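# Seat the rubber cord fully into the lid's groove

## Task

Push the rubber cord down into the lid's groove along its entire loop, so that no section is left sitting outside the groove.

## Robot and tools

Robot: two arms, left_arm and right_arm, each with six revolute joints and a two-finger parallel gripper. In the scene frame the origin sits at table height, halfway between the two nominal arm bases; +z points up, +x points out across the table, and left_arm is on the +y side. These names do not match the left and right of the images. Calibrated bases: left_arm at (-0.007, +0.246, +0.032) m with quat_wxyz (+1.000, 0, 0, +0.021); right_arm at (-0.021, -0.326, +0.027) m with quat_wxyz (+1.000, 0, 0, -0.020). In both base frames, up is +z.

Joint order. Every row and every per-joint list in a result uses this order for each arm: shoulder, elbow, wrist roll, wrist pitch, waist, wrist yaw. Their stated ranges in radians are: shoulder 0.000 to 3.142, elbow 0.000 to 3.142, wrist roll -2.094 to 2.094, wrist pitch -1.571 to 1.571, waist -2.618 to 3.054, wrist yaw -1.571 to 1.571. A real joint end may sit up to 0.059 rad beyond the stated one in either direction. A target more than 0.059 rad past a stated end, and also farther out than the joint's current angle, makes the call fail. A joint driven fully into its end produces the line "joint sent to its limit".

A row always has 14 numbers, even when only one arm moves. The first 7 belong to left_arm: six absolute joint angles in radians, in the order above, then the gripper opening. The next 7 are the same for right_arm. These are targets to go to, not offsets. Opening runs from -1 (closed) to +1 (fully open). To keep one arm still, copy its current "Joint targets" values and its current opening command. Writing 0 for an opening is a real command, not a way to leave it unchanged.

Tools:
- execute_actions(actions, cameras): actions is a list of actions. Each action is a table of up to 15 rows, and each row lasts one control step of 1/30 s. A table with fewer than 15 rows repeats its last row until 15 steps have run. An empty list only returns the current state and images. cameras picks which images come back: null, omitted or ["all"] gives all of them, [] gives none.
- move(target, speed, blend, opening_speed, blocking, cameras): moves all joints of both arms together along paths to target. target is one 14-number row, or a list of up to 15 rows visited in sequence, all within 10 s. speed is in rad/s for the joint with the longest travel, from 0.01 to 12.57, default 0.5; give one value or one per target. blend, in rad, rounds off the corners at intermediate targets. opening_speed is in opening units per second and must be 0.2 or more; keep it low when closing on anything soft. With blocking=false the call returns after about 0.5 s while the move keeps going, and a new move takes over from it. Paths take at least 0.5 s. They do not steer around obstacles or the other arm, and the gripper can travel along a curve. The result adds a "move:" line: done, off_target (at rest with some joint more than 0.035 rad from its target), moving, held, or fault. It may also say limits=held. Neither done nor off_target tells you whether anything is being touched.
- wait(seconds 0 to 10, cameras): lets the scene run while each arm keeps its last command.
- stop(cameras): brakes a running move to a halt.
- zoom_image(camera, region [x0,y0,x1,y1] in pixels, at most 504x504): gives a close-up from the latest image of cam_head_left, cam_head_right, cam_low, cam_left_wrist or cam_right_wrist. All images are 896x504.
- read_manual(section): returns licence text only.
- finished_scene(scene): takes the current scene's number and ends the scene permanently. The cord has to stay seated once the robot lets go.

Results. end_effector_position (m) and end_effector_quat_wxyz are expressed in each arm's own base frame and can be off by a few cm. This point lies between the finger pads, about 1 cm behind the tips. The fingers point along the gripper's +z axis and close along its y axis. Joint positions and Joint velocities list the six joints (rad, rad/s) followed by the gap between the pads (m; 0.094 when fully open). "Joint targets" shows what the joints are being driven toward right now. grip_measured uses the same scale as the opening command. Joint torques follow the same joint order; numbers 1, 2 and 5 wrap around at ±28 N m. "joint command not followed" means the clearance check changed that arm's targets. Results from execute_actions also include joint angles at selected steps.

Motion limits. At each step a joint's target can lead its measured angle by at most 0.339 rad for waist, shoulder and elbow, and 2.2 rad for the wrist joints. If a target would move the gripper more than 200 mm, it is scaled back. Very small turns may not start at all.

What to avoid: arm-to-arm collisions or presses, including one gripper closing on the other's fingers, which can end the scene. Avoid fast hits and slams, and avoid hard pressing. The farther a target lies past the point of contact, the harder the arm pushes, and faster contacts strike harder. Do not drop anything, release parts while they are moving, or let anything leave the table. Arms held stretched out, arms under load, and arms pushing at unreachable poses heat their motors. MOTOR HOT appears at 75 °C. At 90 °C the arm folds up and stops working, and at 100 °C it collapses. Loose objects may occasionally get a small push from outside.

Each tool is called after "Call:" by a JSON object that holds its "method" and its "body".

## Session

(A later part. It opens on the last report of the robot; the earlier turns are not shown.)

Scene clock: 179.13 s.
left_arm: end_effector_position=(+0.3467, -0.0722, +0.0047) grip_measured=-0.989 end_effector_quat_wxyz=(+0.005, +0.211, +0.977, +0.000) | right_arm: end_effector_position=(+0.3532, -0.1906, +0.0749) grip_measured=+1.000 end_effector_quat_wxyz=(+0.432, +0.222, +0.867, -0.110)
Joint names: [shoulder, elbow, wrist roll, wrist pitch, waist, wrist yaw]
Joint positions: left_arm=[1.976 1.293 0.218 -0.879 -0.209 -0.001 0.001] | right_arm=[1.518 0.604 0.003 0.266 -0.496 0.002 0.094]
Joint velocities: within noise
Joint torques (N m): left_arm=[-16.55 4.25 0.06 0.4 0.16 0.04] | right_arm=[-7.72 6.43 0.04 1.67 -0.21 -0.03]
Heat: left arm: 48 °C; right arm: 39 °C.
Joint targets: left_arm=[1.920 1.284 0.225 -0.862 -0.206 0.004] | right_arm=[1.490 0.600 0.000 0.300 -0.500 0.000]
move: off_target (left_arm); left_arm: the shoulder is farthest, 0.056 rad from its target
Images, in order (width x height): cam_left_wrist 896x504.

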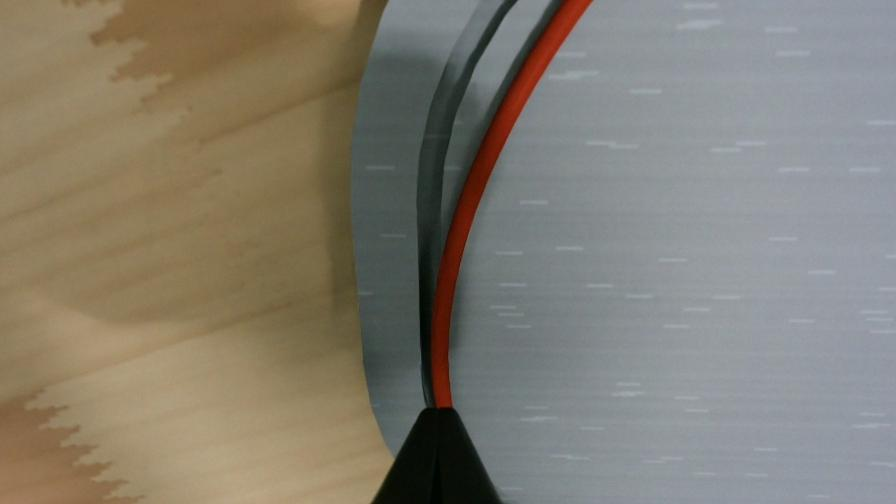

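Call:
{"method": "move", "body": {"target": [[1.998,1.225,0.225,-0.807,-0.206,0.004,-1,1.49,0.6,0,0.3,-0.5,0,1],[2.035,1.187,0.225,-0.777,-0.206,0.004,-1,1.49,0.6,0,0.3,-0.5,0,1],[1.92,1.284,0.225,-0.862,-0.206,0.004,-1,1.49,0.6,0,0.3,-0.5,0,1],[1.944,1.325,0.221,-0.872,-0.211,0.004,-1,1.49,0.6,0,0.3,-0.5,0,1]], "speed": [0.25,0.15,0.3,0.3], "cameras": ["cam_left_wrist"]}}

Call:
{"method": "zoom_image", "body": {"camera": "cam_left_wrist", "region": [300, 100, 700, 504]}}

Scene clock: 181.10 s.
left_arm: end_effector_position=(+0.3507, -0.0727, +0.0048) grip_measured=-0.989 end_effector_quat_wxyz=(+0.011, +0.212, +0.977, +0.001) | right_arm: end_effector_position=(+0.3532, -0.1906, +0.0749) grip_measured=+1.000 end_effector_quat_wxyz=(+0.432, +0.222, +0.867, -0.110)
Joint names: [shoulder, elbow, wrist roll, wrist pitch, waist, wrist yaw]
Joint positions: left_arm=[1.978 1.297 0.218 -0.866 -0.209 -0.003 0.001] | right_arm=[1.518 0.604 0.003 0.266 -0.496 0.002 0.094]
Joint velocities: within noise
Joint torques (N m): left_arm=[-14.49 7.76 -0.04 0.27 -0.24 0.05] | right_arm=[-7.69 6.24 -0.06 1.58 -0.27 -0.02]
Heat: left arm: 48 °C; right arm: 39 °C.
Joint targets: left_arm=[1.944 1.325 0.221 -0.872 -0.211 0.004] | right_arm=[1.490 0.600 0.000 0.300 -0.500 0.000]
move: done
Images, in order (width x height): cam_left_wrist 896x504.

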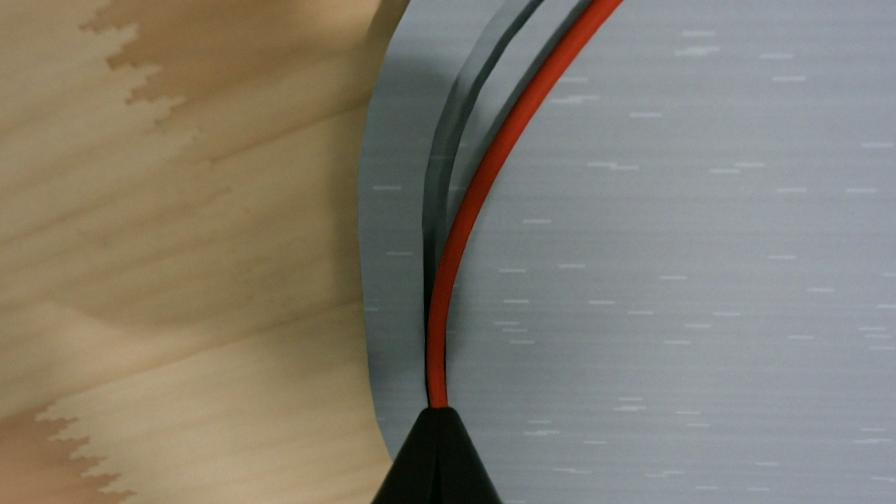

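Scaled by 1.248 from the camera's 896x504 image, which has a finer 1280x720 frame.

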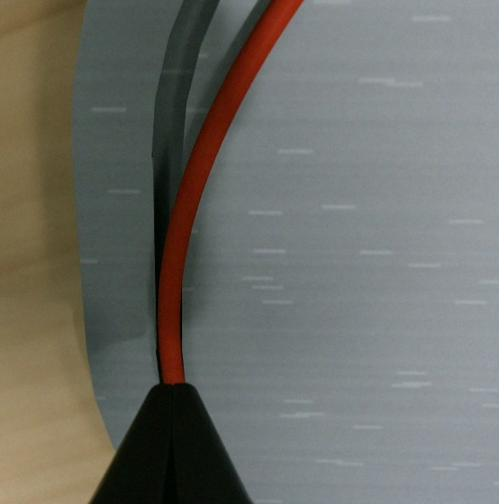

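Call:
{"method": "move", "body": {"target": [[2.036,1.281,0.219,-0.825,-0.212,0.004,-1,1.49,0.6,0,0.3,-0.5,0,1],[2.073,1.242,0.219,-0.795,-0.212,0.004,-1,1.49,0.6,0,0.3,-0.5,0,1],[1.958,1.340,0.219,-0.88,-0.212,0.004,-1,1.49,0.6,0,0.3,-0.5,0,1],[1.991,1.391,0.214,-0.898,-0.218,0.004,-1,1.49,0.6,0,0.3,-0.5,0,1],[2.069,1.332,0.214,-0.843,-0.218,0.004,-1,1.49,0.6,0,0.3,-0.5,0,1],[2.106,1.293,0.214,-0.813,-0.218,0.004,-1,1.49,0.6,0,0.3,-0.5,0,1],[1.991,1.391,0.214,-0.898,-0.218,0.004,-1,1.49,0.6,0,0.3,-0.5,0,1],[2.023,1.4425,0.208,-0.917,-0.223,0.004,-1,1.49,0.6,0,0.3,-0.5,0,1]], "speed": [0.25,0.15,0.3,0.3,0.25,0.15,0.3,0.3], "cameras": ["cam_left_wrist"]}}

Call:
{"method": "zoom_image", "body": {"camera": "cam_left_wrist", "region": [300, 100, 700, 504]}}

Scene clock: 184.93 s.
left_arm: end_effector_position=(+0.3711, -0.0808, +0.0063) grip_measured=-0.989 end_effector_quat_wxyz=(+0.010, +0.215, +0.977, +0.002) | right_arm: end_effector_position=(+0.3532, -0.1906, +0.0749) grip_measured=+1.000 end_effector_quat_wxyz=(+0.432, +0.222, +0.867, -0.110)
Joint names: [shoulder, elbow, wrist roll, wrist pitch, waist, wrist yaw]
Joint positions: left_arm=[2.052 1.414 0.215 -0.911 -0.219 -0.004 0.001] | right_arm=[1.518 0.604 0.003 0.266 -0.496 0.002 0.094]
Joint velocities: within noise
Joint torques (N m): left_arm=[-14.87 7.6 -0.09 0.24 -0.47 0.03] | right_arm=[-7.61 6.41 -0.04 1.63 -0.23 -0.01]
Heat: left arm: 46 °C; right arm: 39 °C.
Joint targets: left_arm=[2.023 1.442 0.208 -0.917 -0.223 0.004] | right_arm=[1.490 0.600 0.000 0.300 -0.500 0.000]
move: done
Images, in order (width x height): cam_left_wrist 896x504.

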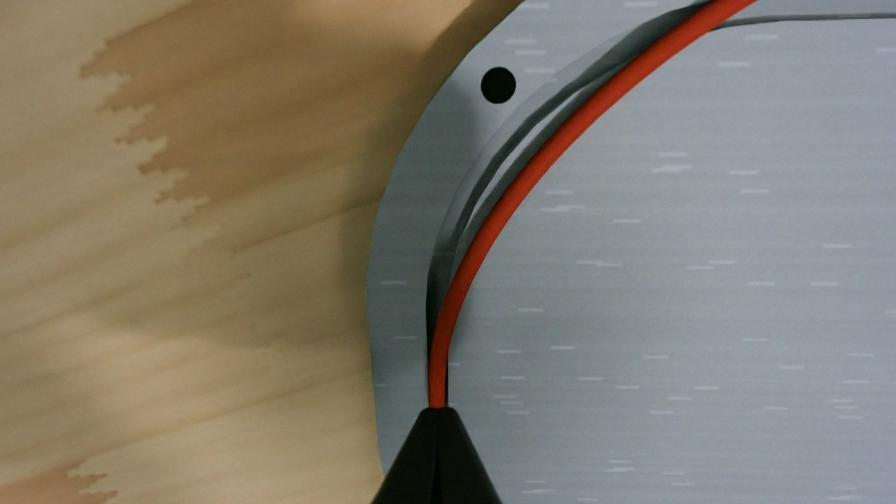

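Scaled by 1.248 from the camera's 896x504 image, which has a finer 1280x720 frame.

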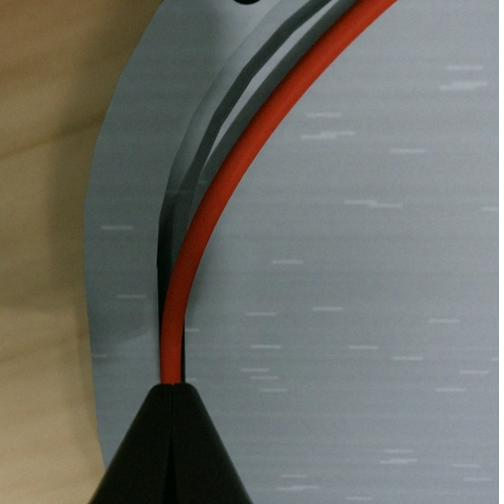

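Call:
{"method": "move", "body": {"target": [[2.101,1.3835,0.208,-0.862,-0.223,0.004,-1,1.49,0.6,0,0.3,-0.5,0,1],[2.138,1.3445,0.208,-0.832,-0.223,0.004,-1,1.49,0.6,0,0.3,-0.5,0,1],[2.023,1.4425,0.208,-0.917,-0.223,0.004,-1,1.49,0.6,0,0.3,-0.5,0,1],[2.061,1.502,0.202,-0.94,-0.229,0.004,-1,1.49,0.6,0,0.3,-0.5,0,1],[2.139,1.443,0.202,-0.885,-0.229,0.004,-1,1.49,0.6,0,0.3,-0.5,0,1],[2.176,1.404,0.202,-0.855,-0.229,0.004,-1,1.49,0.6,0,0.3,-0.5,0,1],[2.061,1.502,0.202,-0.94,-0.229,0.004,-1,1.49,0.6,0,0.3,-0.5,0,1],[2.099,1.563,0.197,-0.962,-0.234,0.004,-1,1.49,0.6,0,0.3,-0.5,0,1]], "speed": [0.25,0.15,0.3,0.3,0.25,0.15,0.3,0.3], "cameras": ["cam_left_wrist"]}}

Call:
{"method": "zoom_image", "body": {"camera": "cam_left_wrist", "region": [300, 100, 700, 504]}}

Scene clock: 188.43 s.
left_arm: end_effector_position=(+0.3910, -0.0911, +0.0077) grip_measured=-0.989 end_effector_quat_wxyz=(+0.012, +0.215, +0.977, -0.003) | right_arm: end_effector_position=(+0.3532, -0.1906, +0.0749) grip_measured=+1.000 end_effector_quat_wxyz=(+0.432, +0.222, +0.867, -0.110)
Joint names: [shoulder, elbow, wrist roll, wrist pitch, waist, wrist yaw]
Joint positions: left_arm=[2.126 1.534 0.204 -0.956 -0.229 0.005 0.001] | right_arm=[1.518 0.604 0.003 0.266 -0.496 0.002 0.094]
Joint velocities: within noise
Joint torques (N m): left_arm=[-15.19 7.94 -0.14 0.23 -0.18 -0.07] | right_arm=[-7.6 6.31 -0.02 1.62 -0.09 -0.02]
Heat: left arm: 45 °C; right arm: 39 °C.
Joint targets: left_arm=[2.099 1.563 0.197 -0.962 -0.234 0.004] | right_arm=[1.490 0.600 0.000 0.300 -0.500 0.000]
move: done
Images, in order (width x height): cam_left_wrist 896x504.

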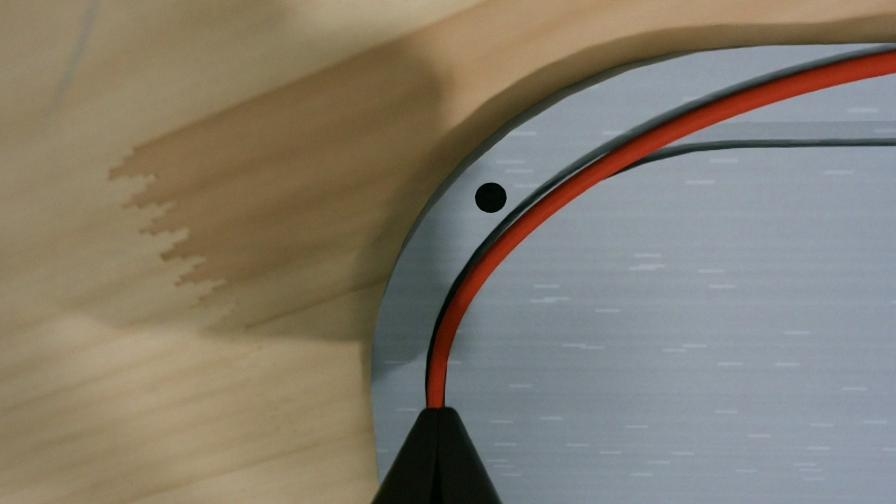

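Scaled by 1.248 from the camera's 896x504 image, which has a finer 1280x720 frame.

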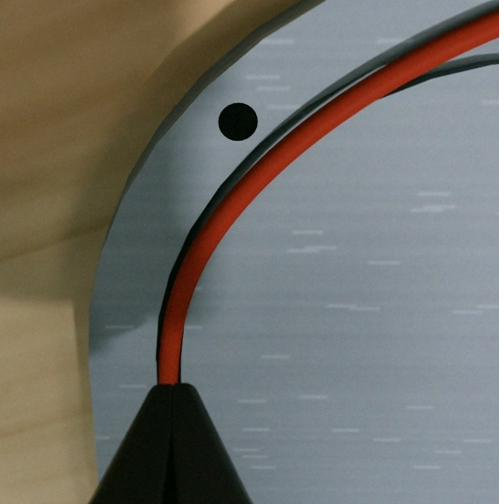

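Call:
{"method": "move", "body": {"target": [[2.177,1.504,0.197,-0.907,-0.234,0.004,-1,1.49,0.6,0,0.3,-0.5,0,1],[2.214,1.465,0.197,-0.877,-0.234,0.004,-1,1.49,0.6,0,0.3,-0.5,0,1],[2.099,1.563,0.197,-0.962,-0.234,0.004,-1,1.49,0.6,0,0.3,-0.5,0,1],[2.129,1.613,0.299,-0.9815,-0.239,0.004,-1,1.49,0.6,0,0.3,-0.5,0,1],[2.207,1.554,0.299,-0.9265,-0.239,0.004,-1,1.49,0.6,0,0.3,-0.5,0,1],[2.244,1.515,0.299,-0.8965,-0.239,0.004,-1,1.49,0.6,0,0.3,-0.5,0,1],[2.129,1.613,0.299,-0.9815,-0.239,0.004,-1,1.49,0.6,0,0.3,-0.5,0,1],[2.1645,1.6745,0.51,-1.006,-0.250,0.004,-1,1.49,0.6,0,0.3,-0.5,0,1]], "speed": [0.25,0.15,0.3,0.3,0.25,0.15,0.3,0.3], "cameras": ["cam_left_wrist"]}}

Call:
{"method": "zoom_image", "body": {"camera": "cam_left_wrist", "region": [300, 100, 700, 504]}}

Scene clock: 192.73 s.
left_arm: end_effector_position=(+0.4065, -0.1013, +0.0078) grip_measured=-0.989 end_effector_quat_wxyz=(+0.011, +0.365, +0.931, +0.000) | right_arm: end_effector_position=(+0.3532, -0.1906, +0.0749) grip_measured=+1.000 end_effector_quat_wxyz=(+0.432, +0.222, +0.867, -0.110)
Joint names: [shoulder, elbow, wrist roll, wrist pitch, waist, wrist yaw]
Joint positions: left_arm=[2.192 1.641 0.502 -0.999 -0.245 0.003 0.001] | right_arm=[1.518 0.604 0.003 0.266 -0.496 0.002 0.094]
Joint velocities: within noise
Joint torques (N m): left_arm=[-16.08 8.35 0 0.21 -0.49 -0.07] | right_arm=[-7.72 6.37 -0.03 1.61 -0.44 -0.03]
Heat: left arm: 44 °C; right arm: 39 °C.
Joint targets: left_arm=[2.164 1.675 0.510 -1.006 -0.250 0.004] | right_arm=[1.490 0.600 0.000 0.300 -0.500 0.000]
move: done
Images, in order (width x height): cam_left_wrist 896x504.

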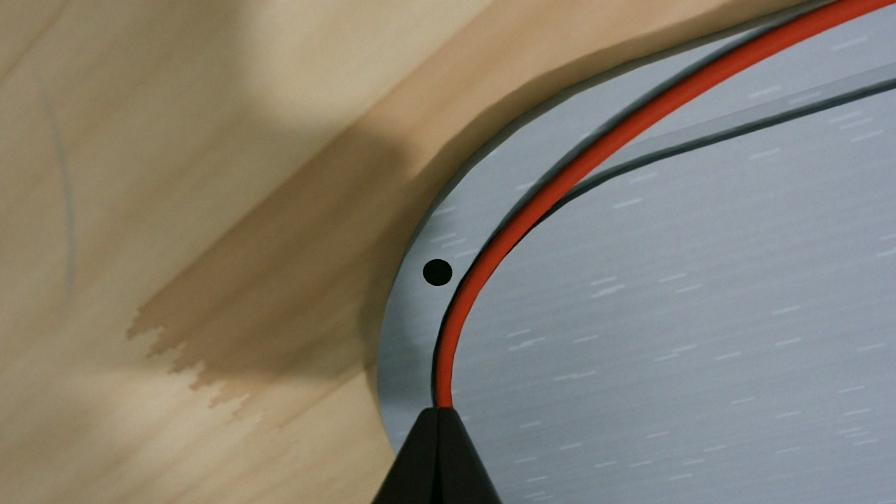

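Scaled by 1.248 from the camera's 896x504 image, which has a finer 1280x720 frame.

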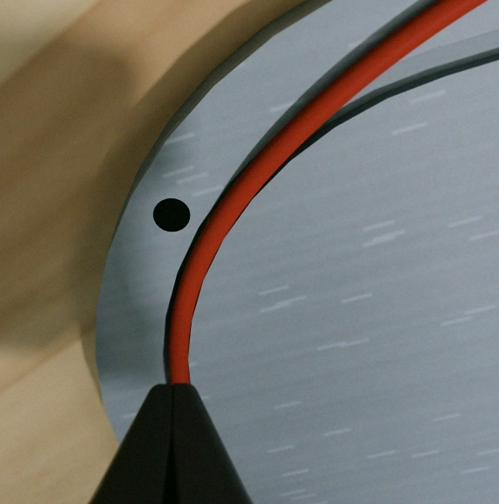

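Call:
{"method": "move", "body": {"target": [[2.2425,1.6155,0.51,-0.951,-0.252,0.004,-1,1.49,0.6,0,0.3,-0.5,0,1],[2.2795,1.5765,0.51,-0.921,-0.252,0.004,-1,1.49,0.6,0,0.3,-0.5,0,1],[2.1645,1.6745,0.51,-1.006,-0.252,0.004,-1,1.49,0.6,0,0.3,-0.5,0,1],[2.2,1.7345,0.714,-1.031,-0.268,0.004,-1,1.49,0.6,0,0.3,-0.5,0,1],[2.278,1.6755,0.714,-0.976,-0.268,0.004,-1,1.49,0.6,0,0.3,-0.5,0,1],[2.315,1.6365,0.714,-0.946,-0.268,0.004,-1,1.49,0.6,0,0.3,-0.5,0,1],[2.2,1.7345,0.714,-1.031,-0.268,0.004,-1,1.49,0.6,0,0.3,-0.5,0,1],[2.232,1.784,0.921,-1.055,-0.285,0.004,-1,1.49,0.6,0,0.3,-0.5,0,1]], "speed": [0.25,0.15,0.3,0.3,0.25,0.15,0.3,0.3], "cameras": ["cam_left_wrist"]}}

Call:
{"method": "zoom_image", "body": {"camera": "cam_left_wrist", "region": [300, 100, 700, 504]}}

Scene clock: 197.37 s.
left_arm: end_effector_position=(+0.4176, -0.1192, +0.0048) grip_measured=-0.989 end_effector_quat_wxyz=(+0.005, +0.562, +0.827, +0.003) | right_arm: end_effector_position=(+0.3532, -0.1906, +0.0749) grip_measured=+1.000 end_effector_quat_wxyz=(+0.432, +0.222, +0.867, -0.110)
Joint names: [shoulder, elbow, wrist roll, wrist pitch, waist, wrist yaw]
Joint positions: left_arm=[2.265 1.751 0.912 -1.045 -0.281 -0.002 0.001] | right_arm=[1.518 0.604 0.003 0.266 -0.496 0.002 0.094]
Joint velocities: within noise
Joint torques (N m): left_arm=[-17.32 8.1 0.06 0.07 -0.32 0.05] | right_arm=[-7.64 6.19 -0.04 1.62 -0.17 -0.06]
Heat: left arm: 44 °C; right arm: 39 °C.
Joint targets: left_arm=[2.232 1.784 0.921 -1.055 -0.285 0.004] | right_arm=[1.490 0.600 0.000 0.300 -0.500 0.000]
move: done
Images, in order (width x height): cam_left_wrist 896x504.

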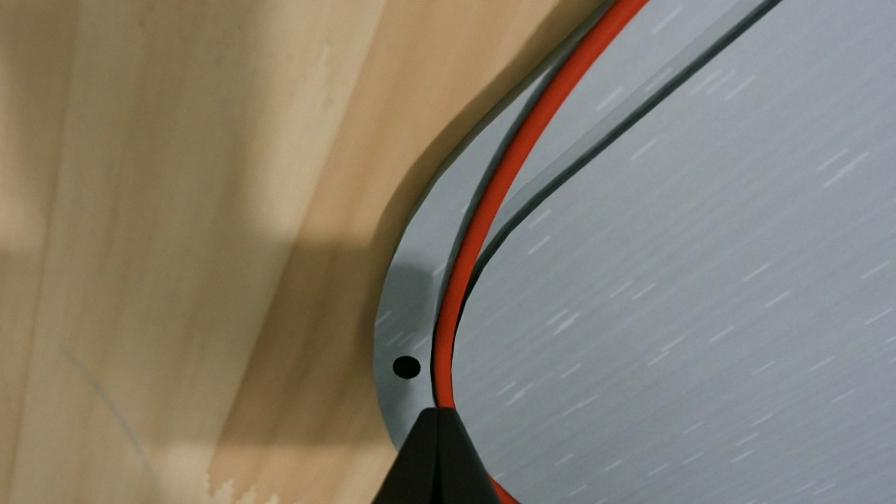

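Scaled by 1.248 from the camera's 896x504 image, which has a finer 1280x720 frame.

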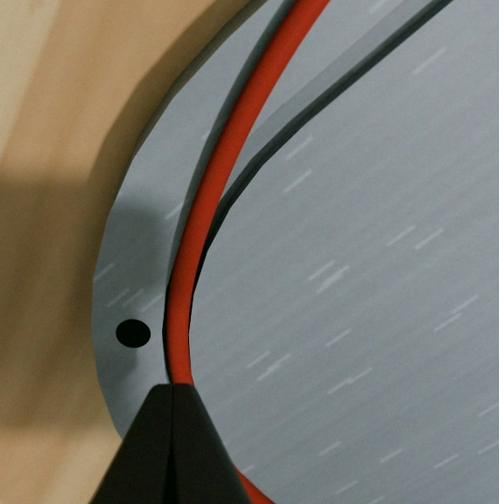

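Call:
{"method": "move", "body": {"target": [[2.307,1.72,0.921,-0.998,-0.286,0.004,-1,1.49,0.6,0,0.3,-0.5,0,1],[2.344,1.681,0.921,-0.968,-0.286,0.004,-1,1.49,0.6,0,0.3,-0.5,0,1],[2.229,1.779,0.921,-1.053,-0.286,0.004,-1,1.49,0.6,0,0.3,-0.5,0,1],[2.253,1.823,1.112,-1.069,-0.309,0.004,-1,1.49,0.6,0,0.3,-0.5,0,1],[2.331,1.764,1.112,-1.014,-0.309,0.004,-1,1.49,0.6,0,0.3,-0.5,0,1],[2.368,1.725,1.112,-0.984,-0.309,0.004,-1,1.49,0.6,0,0.3,-0.5,0,1],[2.253,1.823,1.112,-1.069,-0.309,0.004,-1,1.49,0.6,0,0.3,-0.5,0,1],[2.27,1.852,1.307,-1.082,-0.333,0.004,-1,1.49,0.6,0,0.3,-0.5,0,1]], "speed": [0.25,0.15,0.3,0.3,0.25,0.15,0.3,0.3], "cameras": ["cam_left_wrist"]}}

Call:
{"method": "zoom_image", "body": {"camera": "cam_left_wrist", "region": [300, 100, 700, 504]}}

Scene clock: 201.93 s.
left_arm: end_effector_position=(+0.4201, -0.1420, -0.0007) grip_measured=-0.989 end_effector_quat_wxyz=(+0.000, +0.727, +0.687, +0.003) | right_arm: end_effector_position=(+0.3532, -0.1906, +0.0749) grip_measured=+1.000 end_effector_quat_wxyz=(+0.432, +0.222, +0.867, -0.110)
Joint names: [shoulder, elbow, wrist roll, wrist pitch, waist, wrist yaw]
Joint positions: left_arm=[2.318 1.818 1.297 -1.07 -0.33 -0.005 0.001] | right_arm=[1.518 0.604 0.003 0.266 -0.496 0.002 0.094]
Joint velocities: within noise
Joint torques (N m): left_arm=[-19.02 8.14 0.02 0.11 -0.32 0.04] | right_arm=[-7.47 6.28 -0.05 1.58 -0.34 -0.1]
Heat: left arm: 44 °C; right arm: 39 °C.
Joint targets: left_arm=[2.270 1.852 1.307 -1.082 -0.333 0.004] | right_arm=[1.490 0.600 0.000 0.300 -0.500 0.000]
move: off_target (left_arm); left_arm: the shoulder is farthest, 0.048 rad from its target
Images, in order (width x height): cam_left_wrist 896x504.

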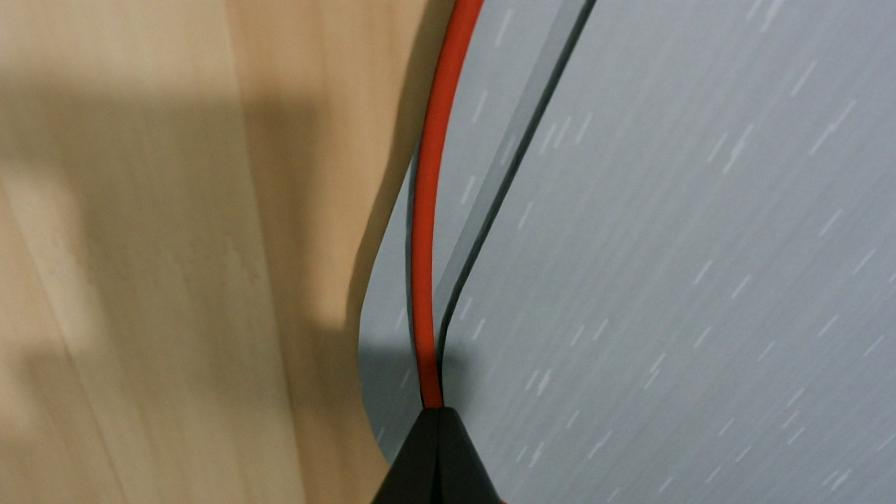

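Scaled by 1.248 from the camera's 896x504 image, which has a finer 1280x720 frame.

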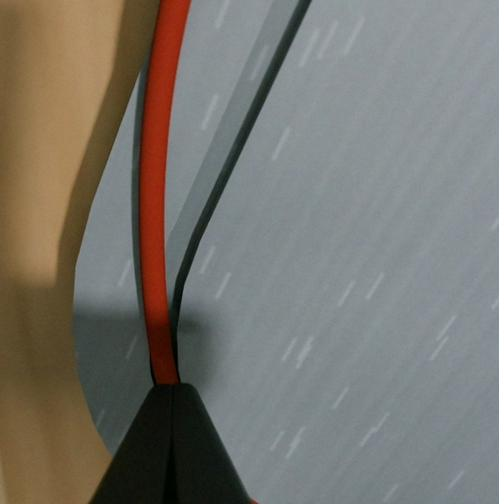

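Call:
{"method": "move", "body": {"target": [[2.353,1.81,1.307,-1.033,-0.333,0.004,-1,1.49,0.6,0,0.3,-0.5,0,1],[2.39,1.769,1.307,-1.003,-0.333,0.004,-1,1.49,0.6,0,0.3,-0.5,0,1],[2.265,1.87,1.307,-1.088,-0.333,0.004,-1,1.49,0.6,0,0.3,-0.5,0,1],[2.28,1.874,1.495,-1.09,-0.354,0.004,-1,1.49,0.6,0,0.3,-0.5,0,1]], "speed": [0.25,0.15,0.3,0.3], "cameras": ["cam_left_wrist"]}}

Call:
{"method": "zoom_image", "body": {"camera": "cam_left_wrist", "region": [300, 100, 700, 504]}}

Scene clock: 204.57 s.
left_arm: end_effector_position=(+0.4209, -0.1522, +0.0009) grip_measured=-0.989 end_effector_quat_wxyz=(+0.002, +0.794, +0.608, +0.004) | right_arm: end_effector_position=(+0.3532, -0.1906, +0.0749) grip_measured=+1.000 end_effector_quat_wxyz=(+0.432, +0.222, +0.867, -0.110)
Joint names: [shoulder, elbow, wrist roll, wrist pitch, waist, wrist yaw]
Joint positions: left_arm=[2.327 1.841 1.484 -1.077 -0.351 -0.005 0.001] | right_arm=[1.518 0.604 0.003 0.266 -0.496 0.002 0.094]
Joint velocities: within noise
Joint torques (N m): left_arm=[-19.08 8.29 0.13 0.13 -0.18 0.02] | right_arm=[-7.82 6.49 -0.05 1.6 -0.4 -0.03]
Heat: left arm: 45 °C; right arm: 39 °C.
Joint targets: left_arm=[2.280 1.874 1.495 -1.090 -0.354 0.004] | right_arm=[1.490 0.600 0.000 0.300 -0.500 0.000]
move: off_target (left_arm); left_arm: the shoulder is farthest, 0.047 rad from its target
Images, in order (width x height): cam_left_wrist 896x504.

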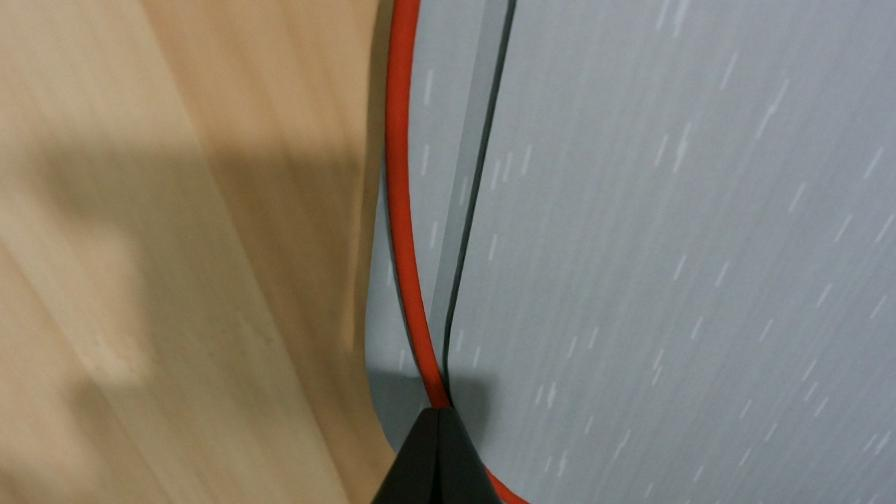

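Scaled by 1.248 from the camera's 896x504 image, which has a finer 1280x720 frame.

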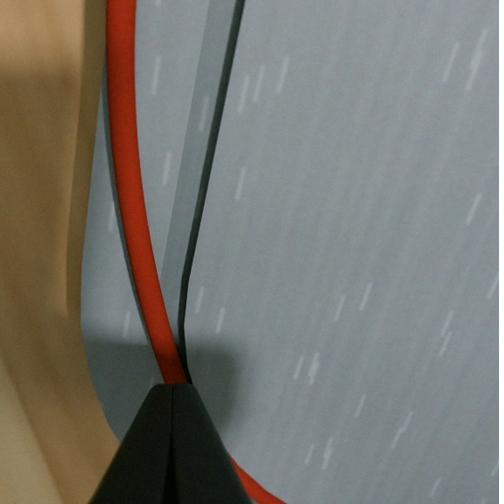

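Call:
{"method": "move", "body": {"target": [[2.358,1.815,1.495,-1.035,-0.354,0.004,-1,1.49,0.6,0,0.3,-0.5,0,1],[2.395,1.776,1.495,-1.005,-0.354,0.004,-1,1.49,0.6,0,0.3,-0.5,0,1],[2.28,1.874,1.495,-1.09,-0.354,0.004,-1,1.49,0.6,0,0.3,-0.5,0,1],[2.283,1.873,1.63,-1.091,-0.369,0.004,-1,1.49,0.6,0,0.3,-0.5,0,1]], "speed": [0.25,0.15,0.3,0.3], "cameras": ["cam_left_wrist"]}}

Call:
{"method": "zoom_image", "body": {"camera": "cam_left_wrist", "region": [300, 100, 700, 504]}}

Scene clock: 207.10 s.
left_arm: end_effector_position=(+0.4173, -0.1579, -0.0053) grip_measured=-0.989 end_effector_quat_wxyz=(-0.004, +0.837, +0.547, +0.001) | right_arm: end_effector_position=(+0.3532, -0.1906, +0.0749) grip_measured=+1.000 end_effector_quat_wxyz=(+0.432, +0.222, +0.867, -0.110)
Joint names: [shoulder, elbow, wrist roll, wrist pitch, waist, wrist yaw]
Joint positions: left_arm=[2.342 1.842 1.619 -1.077 -0.366 -0.005 0.001] | right_arm=[1.518 0.604 0.003 0.266 -0.496 0.002 0.094]
Joint velocities: within noise
Joint torques (N m): left_arm=[-20.67 8.18 0.11 0.11 -0.31 0.05] | right_arm=[-7.82 6.24 -0.04 1.62 -0.49 0.02]
Heat: left arm: 46 °C; right arm: 39 °C.
Joint targets: left_arm=[2.283 1.873 1.630 -1.091 -0.369 0.004] | right_arm=[1.490 0.600 0.000 0.300 -0.500 0.000]
move: off_target (left_arm); left_arm: the shoulder is farthest, 0.059 rad from its target
Images, in order (width x height): cam_left_wrist 896x504.

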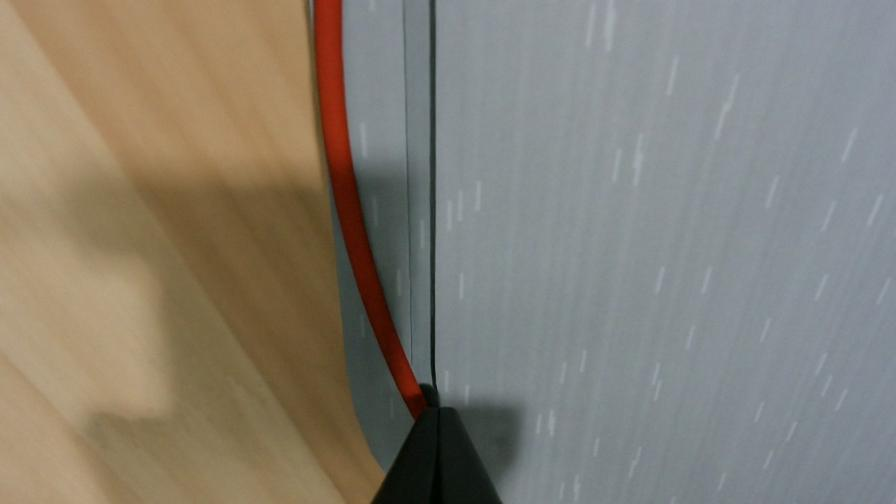

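Scaled by 1.248 from the camera's 896x504 image, which has a finer 1280x720 frame.

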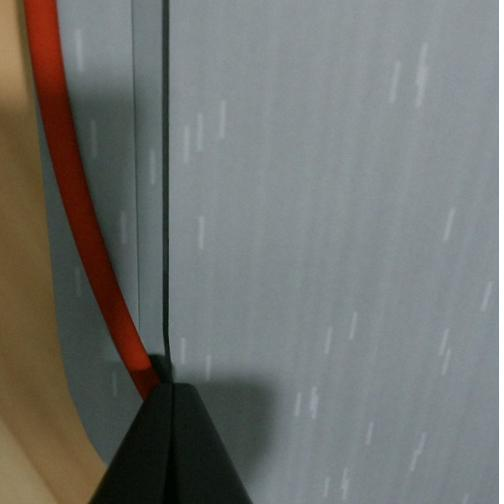

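Call:
{"method": "move", "body": {"target": [[2.27,1.905,1.45,-1.10,-0.385,0.004,-0.7,1.49,0.6,0,0.3,-0.5,0,1],[2.29,1.914,1.35,-1.11,-0.39,0.004,-0.7,1.49,0.6,0,0.3,-0.5,0,1]], "speed": [0.3,0.3], "cameras": ["cam_left_wrist"]}}

Call:
{"method": "zoom_image", "body": {"camera": "cam_left_wrist", "region": [300, 100, 700, 504]}}

Scene clock: 208.97 s.
left_arm: end_effector_position=(+0.4208, -0.1688, +0.0068) grip_measured=-0.703 end_effector_quat_wxyz=(+0.007, +0.764, +0.645, +0.007) | right_arm: end_effector_position=(+0.3532, -0.1906, +0.0749) grip_measured=+1.000 end_effector_quat_wxyz=(+0.432, +0.222, +0.867, -0.110)
Joint names: [shoulder, elbow, wrist roll, wrist pitch, waist, wrist yaw]
Joint positions: left_arm=[2.336 1.88 1.354 -1.097 -0.386 -0.005 0.014] | right_arm=[1.518 0.604 0.003 0.266 -0.496 0.002 0.094]
Joint velocities: within noise
Joint torques (N m): left_arm=[-19.28 8.08 -0.1 0.12 -0.21 0.08] | right_arm=[-7.65 6.08 -0.08 1.61 -0.43 -0.01]
Heat: left arm: 47 °C; right arm: 39 °C.
Joint targets: left_arm=[2.290 1.914 1.350 -1.110 -0.390 0.004] | right_arm=[1.490 0.600 0.000 0.300 -0.500 0.000]
move: off_target (left_arm); left_arm: the shoulder is farthest, 0.046 rad from its target
Images, in order (width x height): cam_left_wrist 896x504.

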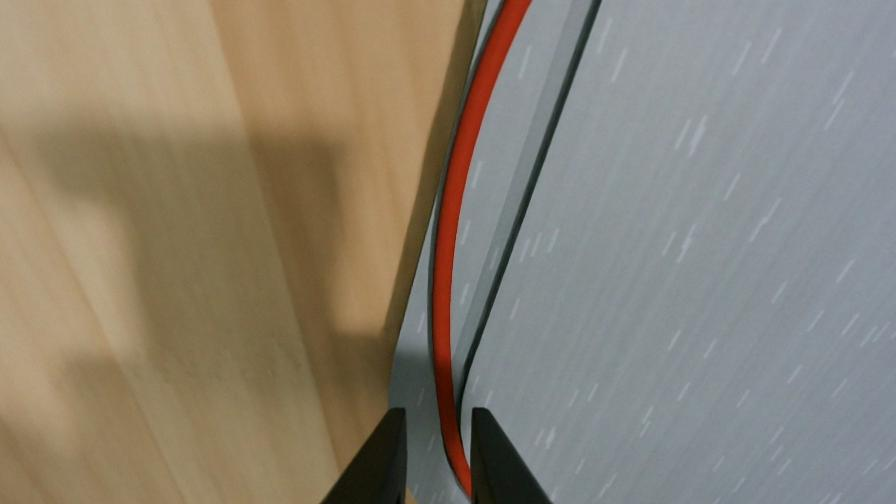

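Scaled by 1.248 from the camera's 896x504 image, which has a finer 1280x720 frame.

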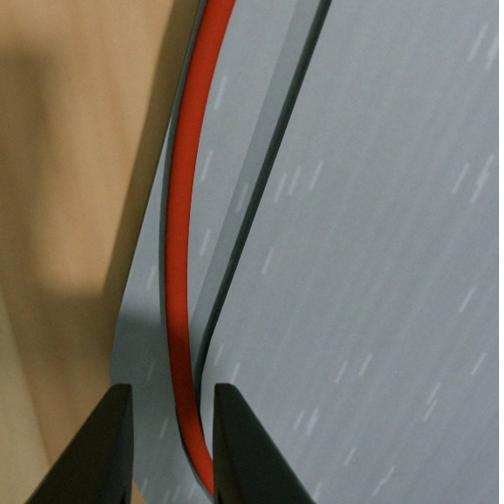

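Call:
{"method": "move", "body": {"target": [[2.385,1.866,1.35,-1.06,-0.391,0.004,-0.7,1.49,0.6,0,0.3,-0.5,0,1],[2.385,1.866,1.35,-1.06,-0.391,0.004,-0.86,1.49,0.6,0,0.3,-0.5,0,1],[2.32,1.856,1.45,-1.06,-0.391,0.004,-0.86,1.49,0.6,0,0.3,-0.5,0,1],[2.303,1.818,1.58,-1.054,-0.392,0.004,-0.86,1.49,0.6,0,0.3,-0.5,0,1]], "speed": [0.2,0.2,0.2,0.2], "cameras": ["cam_left_wrist"]}}

Call:
{"method": "zoom_image", "body": {"camera": "cam_left_wrist", "region": [300, 100, 700, 504]}}

Scene clock: 212.50 s.
left_arm: end_effector_position=(+0.4201, -0.1686, -0.0134) grip_measured=-0.857 end_effector_quat_wxyz=(+0.005, +0.829, +0.559, +0.007) | right_arm: end_effector_position=(+0.3532, -0.1906, +0.0749) grip_measured=+1.000 end_effector_quat_wxyz=(+0.432, +0.222, +0.867, -0.110)
Joint names: [shoulder, elbow, wrist roll, wrist pitch, waist, wrist yaw]
Joint positions: left_arm=[2.357 1.835 1.568 -1.034 -0.386 -0.005 0.007] | right_arm=[1.518 0.604 0.003 0.266 -0.496 0.002 0.094]
Joint velocities: within noise
Joint torques (N m): left_arm=[-20.33 3.9 0.09 0.09 -0.39 0.09] | right_arm=[-7.51 6.22 -0.06 1.66 -0.35 0]
Heat: left arm: 47 °C; right arm: 39 °C.
Joint targets: left_arm=[2.303 1.818 1.580 -1.054 -0.392 0.004] | right_arm=[1.490 0.600 0.000 0.300 -0.500 0.000]
move: off_target (left_arm); left_arm: the shoulder is farthest, 0.054 rad from its target
Images, in order (width x height): cam_left_wrist 896x504.

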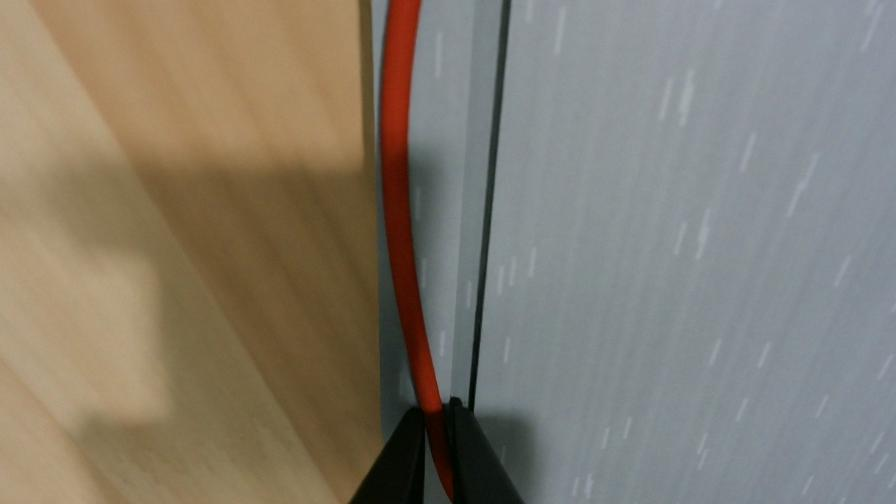

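Scaled by 1.248 from the camera's 896x504 image, which has a finer 1280x720 frame.

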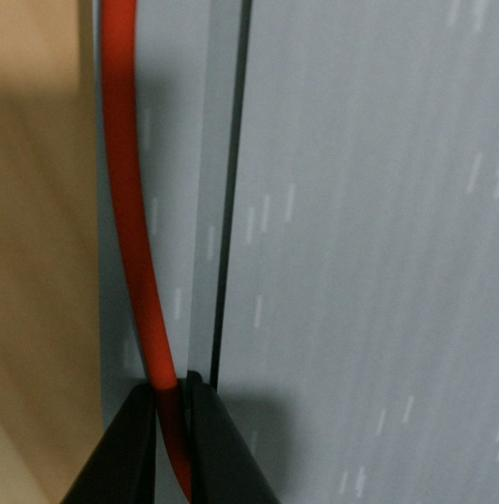

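Call:
{"method": "move", "body": {"target": [2.281,1.778,1.6,-1.025,-0.394,0.004,-0.86,1.49,0.6,0,0.3,-0.5,0,1], "speed": 0.15, "cameras": ["cam_left_wrist"]}}

Call:
{"method": "zoom_image", "body": {"camera": "cam_left_wrist", "region": [300, 100, 700, 504]}}

Scene clock: 213.53 s.
left_arm: end_effector_position=(+0.4180, -0.1694, -0.0124) grip_measured=-0.857 end_effector_quat_wxyz=(+0.011, +0.835, +0.549, +0.011) | right_arm: end_effector_position=(+0.3532, -0.1906, +0.0749) grip_measured=+1.000 end_effector_quat_wxyz=(+0.432, +0.222, +0.867, -0.110)
Joint names: [shoulder, elbow, wrist roll, wrist pitch, waist, wrist yaw]
Joint positions: left_arm=[2.333 1.796 1.589 -1.003 -0.389 -0.005 0.007] | right_arm=[1.518 0.604 0.003 0.266 -0.496 0.002 0.094]
Joint velocities: within noise
Joint torques (N m): left_arm=[-19.66 3.62 0.06 0.13 -0.29 0.11] | right_arm=[-7.57 6.23 -0.02 1.6 -0.21 -0.04]
Heat: left arm: 47 °C; right arm: 39 °C.
Joint targets: left_arm=[2.281 1.778 1.600 -1.025 -0.394 0.004] | right_arm=[1.490 0.600 0.000 0.300 -0.500 0.000]
move: off_target (left_arm); left_arm: the shoulder is farthest, 0.052 rad from its target
Images, in order (width x height): cam_left_wrist 896x504.

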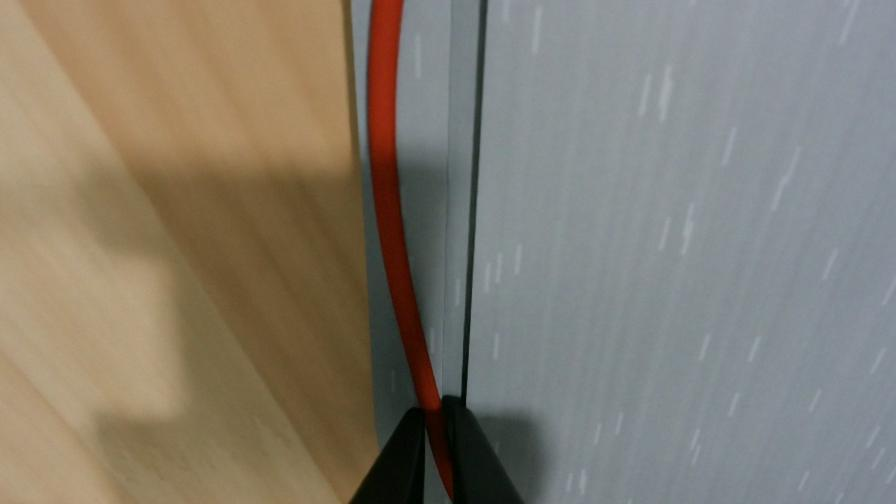

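Scaled by 1.248 from the camera's 896x504 image, which has a finer 1280x720 frame.

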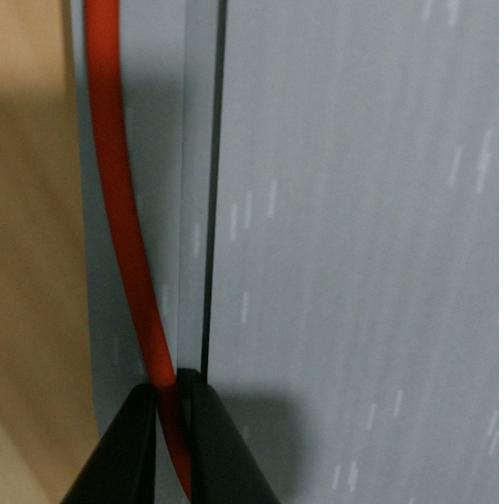

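Call:
{"method": "move", "body": {"target": [2.264,1.747,1.6,-1.013,-0.395,0.004,-0.86,1.49,0.6,0,0.3,-0.5,0,1], "speed": 0.15, "cameras": ["cam_left_wrist"]}}

Call:
{"method": "zoom_image", "body": {"camera": "cam_left_wrist", "region": [300, 100, 700, 504]}}

Scene clock: 214.43 s.
left_arm: end_effector_position=(+0.4139, -0.1677, -0.0140) grip_measured=-0.857 end_effector_quat_wxyz=(+0.011, +0.836, +0.549, +0.011) | right_arm: end_effector_position=(+0.3532, -0.1906, +0.0749) grip_measured=+1.000 end_effector_quat_wxyz=(+0.432, +0.222, +0.867, -0.110)
Joint names: [shoulder, elbow, wrist roll, wrist pitch, waist, wrist yaw]
Joint positions: left_arm=[2.319 1.765 1.59 -0.988 -0.389 -0.005 0.007] | right_arm=[1.518 0.604 0.003 0.266 -0.496 0.002 0.094]
Joint velocities: within noise
Joint torques (N m): left_arm=[-19.86 3.73 0.1 0.09 -0.5 0.15] | right_arm=[-7.72 6.24 -0.06 1.62 -0.28 -0.03]
Heat: left arm: 48 °C; right arm: 39 °C.
Joint targets: left_arm=[2.264 1.747 1.600 -1.013 -0.395 0.004] | right_arm=[1.490 0.600 0.000 0.300 -0.500 0.000]
move: off_target (left_arm); left_arm: the shoulder is farthest, 0.055 rad from its target
Images, in order (width x height): cam_left_wrist 896x504.

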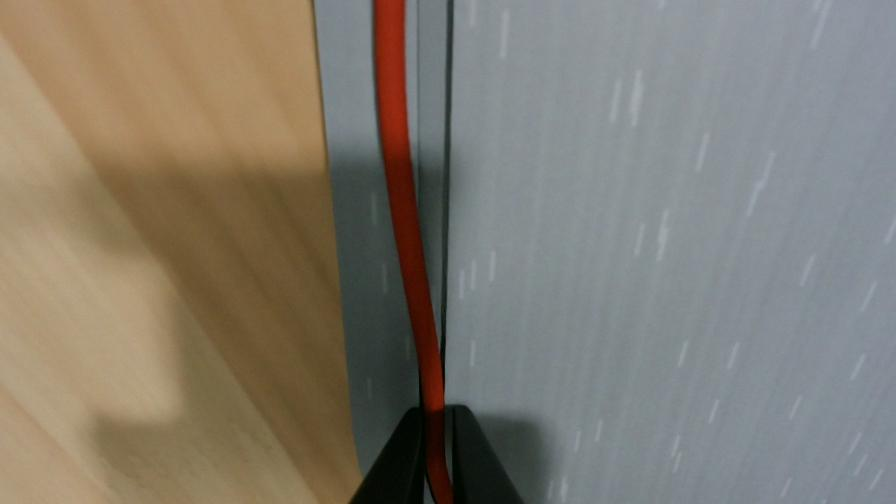

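Scaled by 1.248 from the camera's 896x504 image, which has a finer 1280x720 frame.

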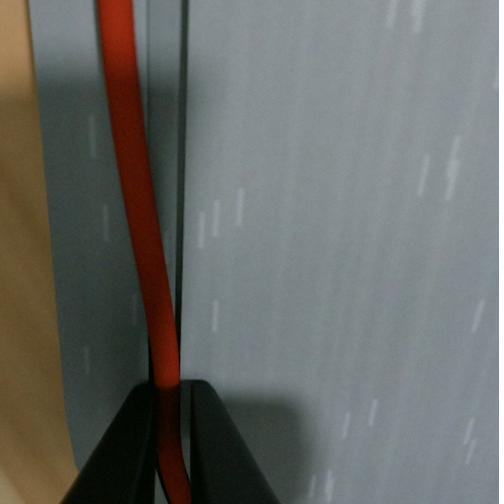

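Call:
{"method": "move", "body": {"target": [[2.264,1.747,1.6,-1.013,-0.395,0.004,-0.75,1.49,0.6,0,0.3,-0.5,0,1],[2.255,1.845,1.6,-1.08,-0.395,0.004,-0.75,1.49,0.6,0,0.3,-0.5,0,1],[2.255,1.845,1.6,-1.08,-0.395,0.004,-1,1.49,0.6,0,0.3,-0.5,0,1]], "speed": [0.2,0.3,0.3], "cameras": ["cam_left_wrist"]}}

Call:
{"method": "zoom_image", "body": {"camera": "cam_left_wrist", "region": [300, 100, 700, 504]}}

Scene clock: 216.73 s.
left_arm: end_effector_position=(+0.4110, -0.1665, -0.0005) grip_measured=-0.989 end_effector_quat_wxyz=(+0.000, +0.836, +0.549, +0.004) | right_arm: end_effector_position=(+0.3532, -0.1906, +0.0749) grip_measured=+1.000 end_effector_quat_wxyz=(+0.432, +0.222, +0.867, -0.110)
Joint names: [shoulder, elbow, wrist roll, wrist pitch, waist, wrist yaw]
Joint positions: left_arm=[2.315 1.814 1.59 -1.066 -0.389 -0.005 0.001] | right_arm=[1.518 0.604 0.003 0.266 -0.496 0.002 0.094]
Joint velocities: within noise
Joint torques (N m): left_arm=[-20.29 8.08 0.11 0.1 -0.38 0.09] | right_arm=[-7.6 6.27 -0.06 1.63 -0.32 -0.02]
Heat: left arm: 49 °C; right arm: 39 °C.
Joint targets: left_arm=[2.255 1.845 1.600 -1.080 -0.395 0.004] | right_arm=[1.490 0.600 0.000 0.300 -0.500 0.000]
move: off_target (left_arm); target 3's new numbers were sent with left_arm's shoulder 0.060 rad from that target; left_arm: the shoulder is farthest, 0.060 rad from its target
Images, in order (width x height): cam_left_wrist 896x504.

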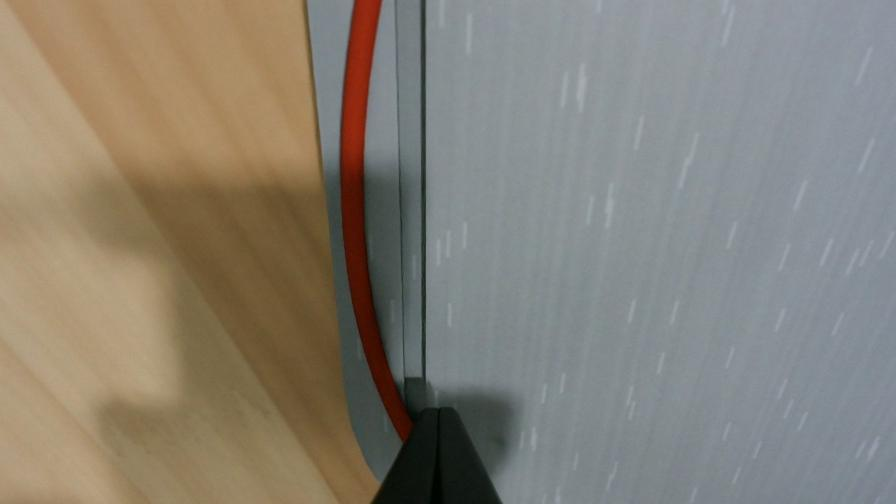

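Scaled by 1.248 from the camera's 896x504 image, which has a finer 1280x720 frame.

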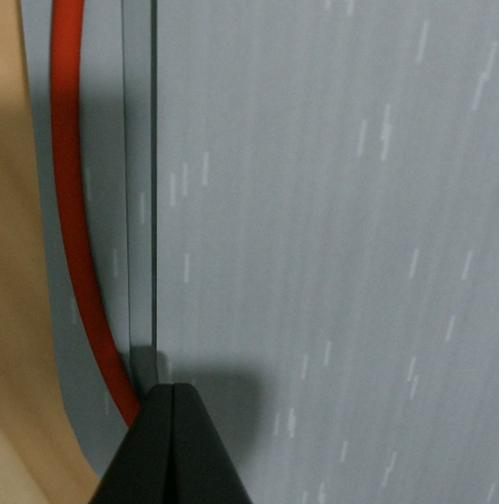

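Call:
{"method": "move", "body": {"target": [[2.16,1.9,1.6,-1.14,-0.393,0.004,-1,1.49,0.6,0,0.3,-0.5,0,1],[1.96,1.90,0.03,-1.50,-0.46,0.004,-0.7,1.49,0.6,0,0.3,-0.5,0,1]], "speed": [0.3,0.7], "cameras": ["cam_left_wrist"]}}

Call:
{"method": "zoom_image", "body": {"camera": "cam_left_wrist", "region": [250, 0, 750, 400]}}

Scene clock: 221.07 s.
left_arm: end_effector_position=(+0.3327, -0.1610, +0.1357) grip_measured=-0.703 end_effector_quat_wxyz=(-0.026, +0.244, +0.969, +0.008) | right_arm: end_effector_position=(+0.3532, -0.1906, +0.0749) grip_measured=+1.000 end_effector_quat_wxyz=(+0.432, +0.222, +0.867, -0.110)
Joint names: [shoulder, elbow, wrist roll, wrist pitch, waist, wrist yaw]
Joint positions: left_arm=[2.012 1.876 0.037 -1.49 -0.455 -0.004 0.014] | right_arm=[1.518 0.604 0.003 0.266 -0.496 0.002 0.094]
Joint velocities: within noise
Joint torques (N m): left_arm=[-16.53 7.54 -0.1 0.05 -0.43 0.04] | right_arm=[-7.75 6.23 -0.07 1.63 -0.25 0]
Heat: left arm: 49 °C; right arm: 39 °C.
Joint targets: left_arm=[1.960 1.900 0.030 -1.500 -0.460 0.004] | right_arm=[1.490 0.600 0.000 0.300 -0.500 0.000]
move: off_target (left_arm); target 2's new numbers were sent with left_arm's shoulder 0.052 rad from that target; left_arm: the shoulder is farthest, 0.052 rad from its target
Images, in order (width x height): cam_left_wrist 896x504.

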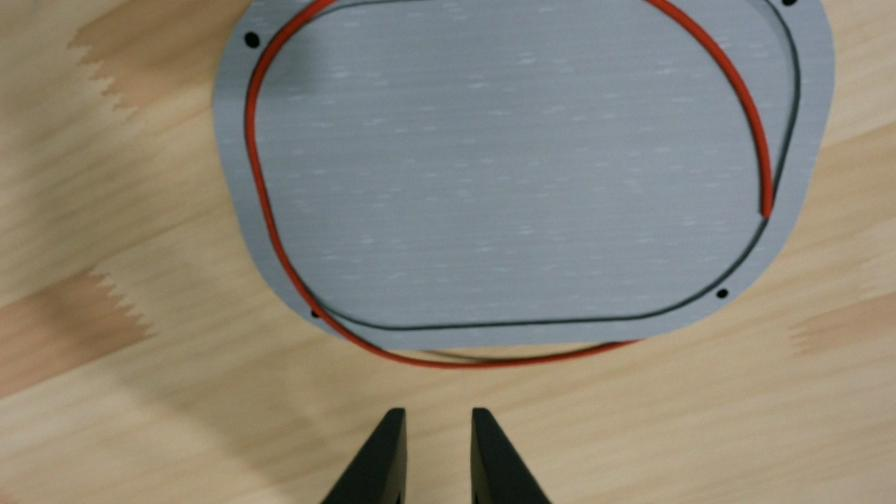

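Scaled by 1.008 from the camera's 896x504 image, which has a finer 1280x720 frame.

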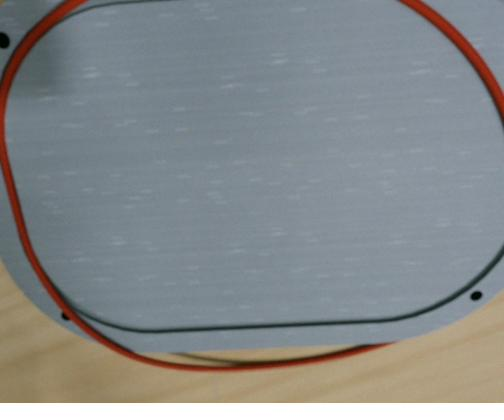

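Call:
{"method": "move", "body": {"target": [[2.2,1.92,1.3,-1.17,-0.452,0.004,-0.7,1.49,0.6,0,0.3,-0.5,0,1],[2.30,1.935,1.5,-1.13,-0.454,0.004,-0.6,1.49,0.6,0,0.3,-0.5,0,1]], "speed": [0.7,0.4], "cameras": ["cam_left_wrist"]}}

Scene clock: 225.07 s.
left_arm: end_effector_position=(+0.4080, -0.1980, +0.0327) grip_measured=-0.603 end_effector_quat_wxyz=(+0.019, +0.826, +0.563, +0.013) | right_arm: end_effector_position=(+0.3532, -0.1906, +0.0749) grip_measured=+1.000 end_effector_quat_wxyz=(+0.432, +0.222, +0.867, -0.110)
Joint names: [shoulder, elbow, wrist roll, wrist pitch, waist, wrist yaw]
Joint positions: left_arm=[2.286 1.898 1.49 -1.138 -0.455 -0.004 0.019] | right_arm=[1.518 0.604 0.003 0.266 -0.496 0.002 0.094]
Joint velocities: within noise
Joint torques (N m): left_arm=[-12.9 8.83 0.05 0.38 0.23 0] | right_arm=[-7.76 6.27 -0.1 1.63 -0.29 -0.02]
Heat: left arm: 48 °C; right arm: 39 °C.
Joint targets: left_arm=[2.300 1.935 1.500 -1.130 -0.454 0.004] | right_arm=[1.490 0.600 0.000 0.300 -0.500 0.000]
move: off_target (left_arm); target 2's new numbers were sent with left_arm's elbow 0.037 rad from that target; left_arm: the elbow is farthest, 0.037 rad from its target
Images, in order (width x height): cam_left_wrist 896x504.

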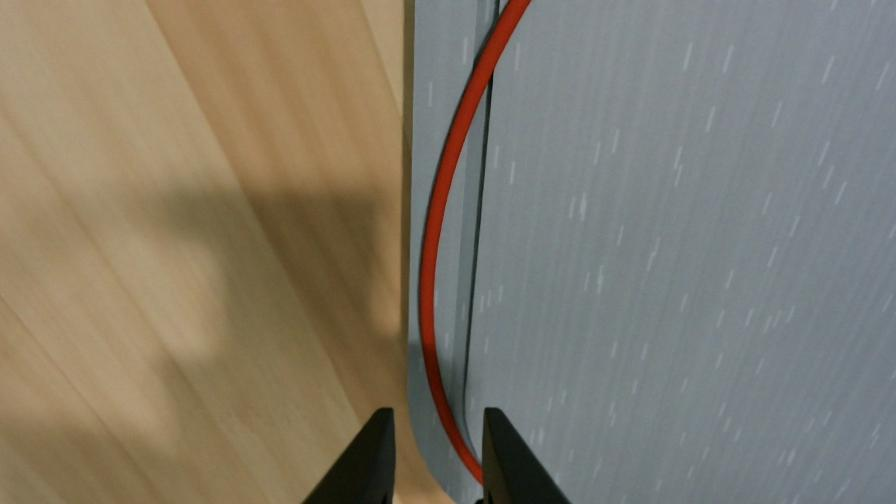

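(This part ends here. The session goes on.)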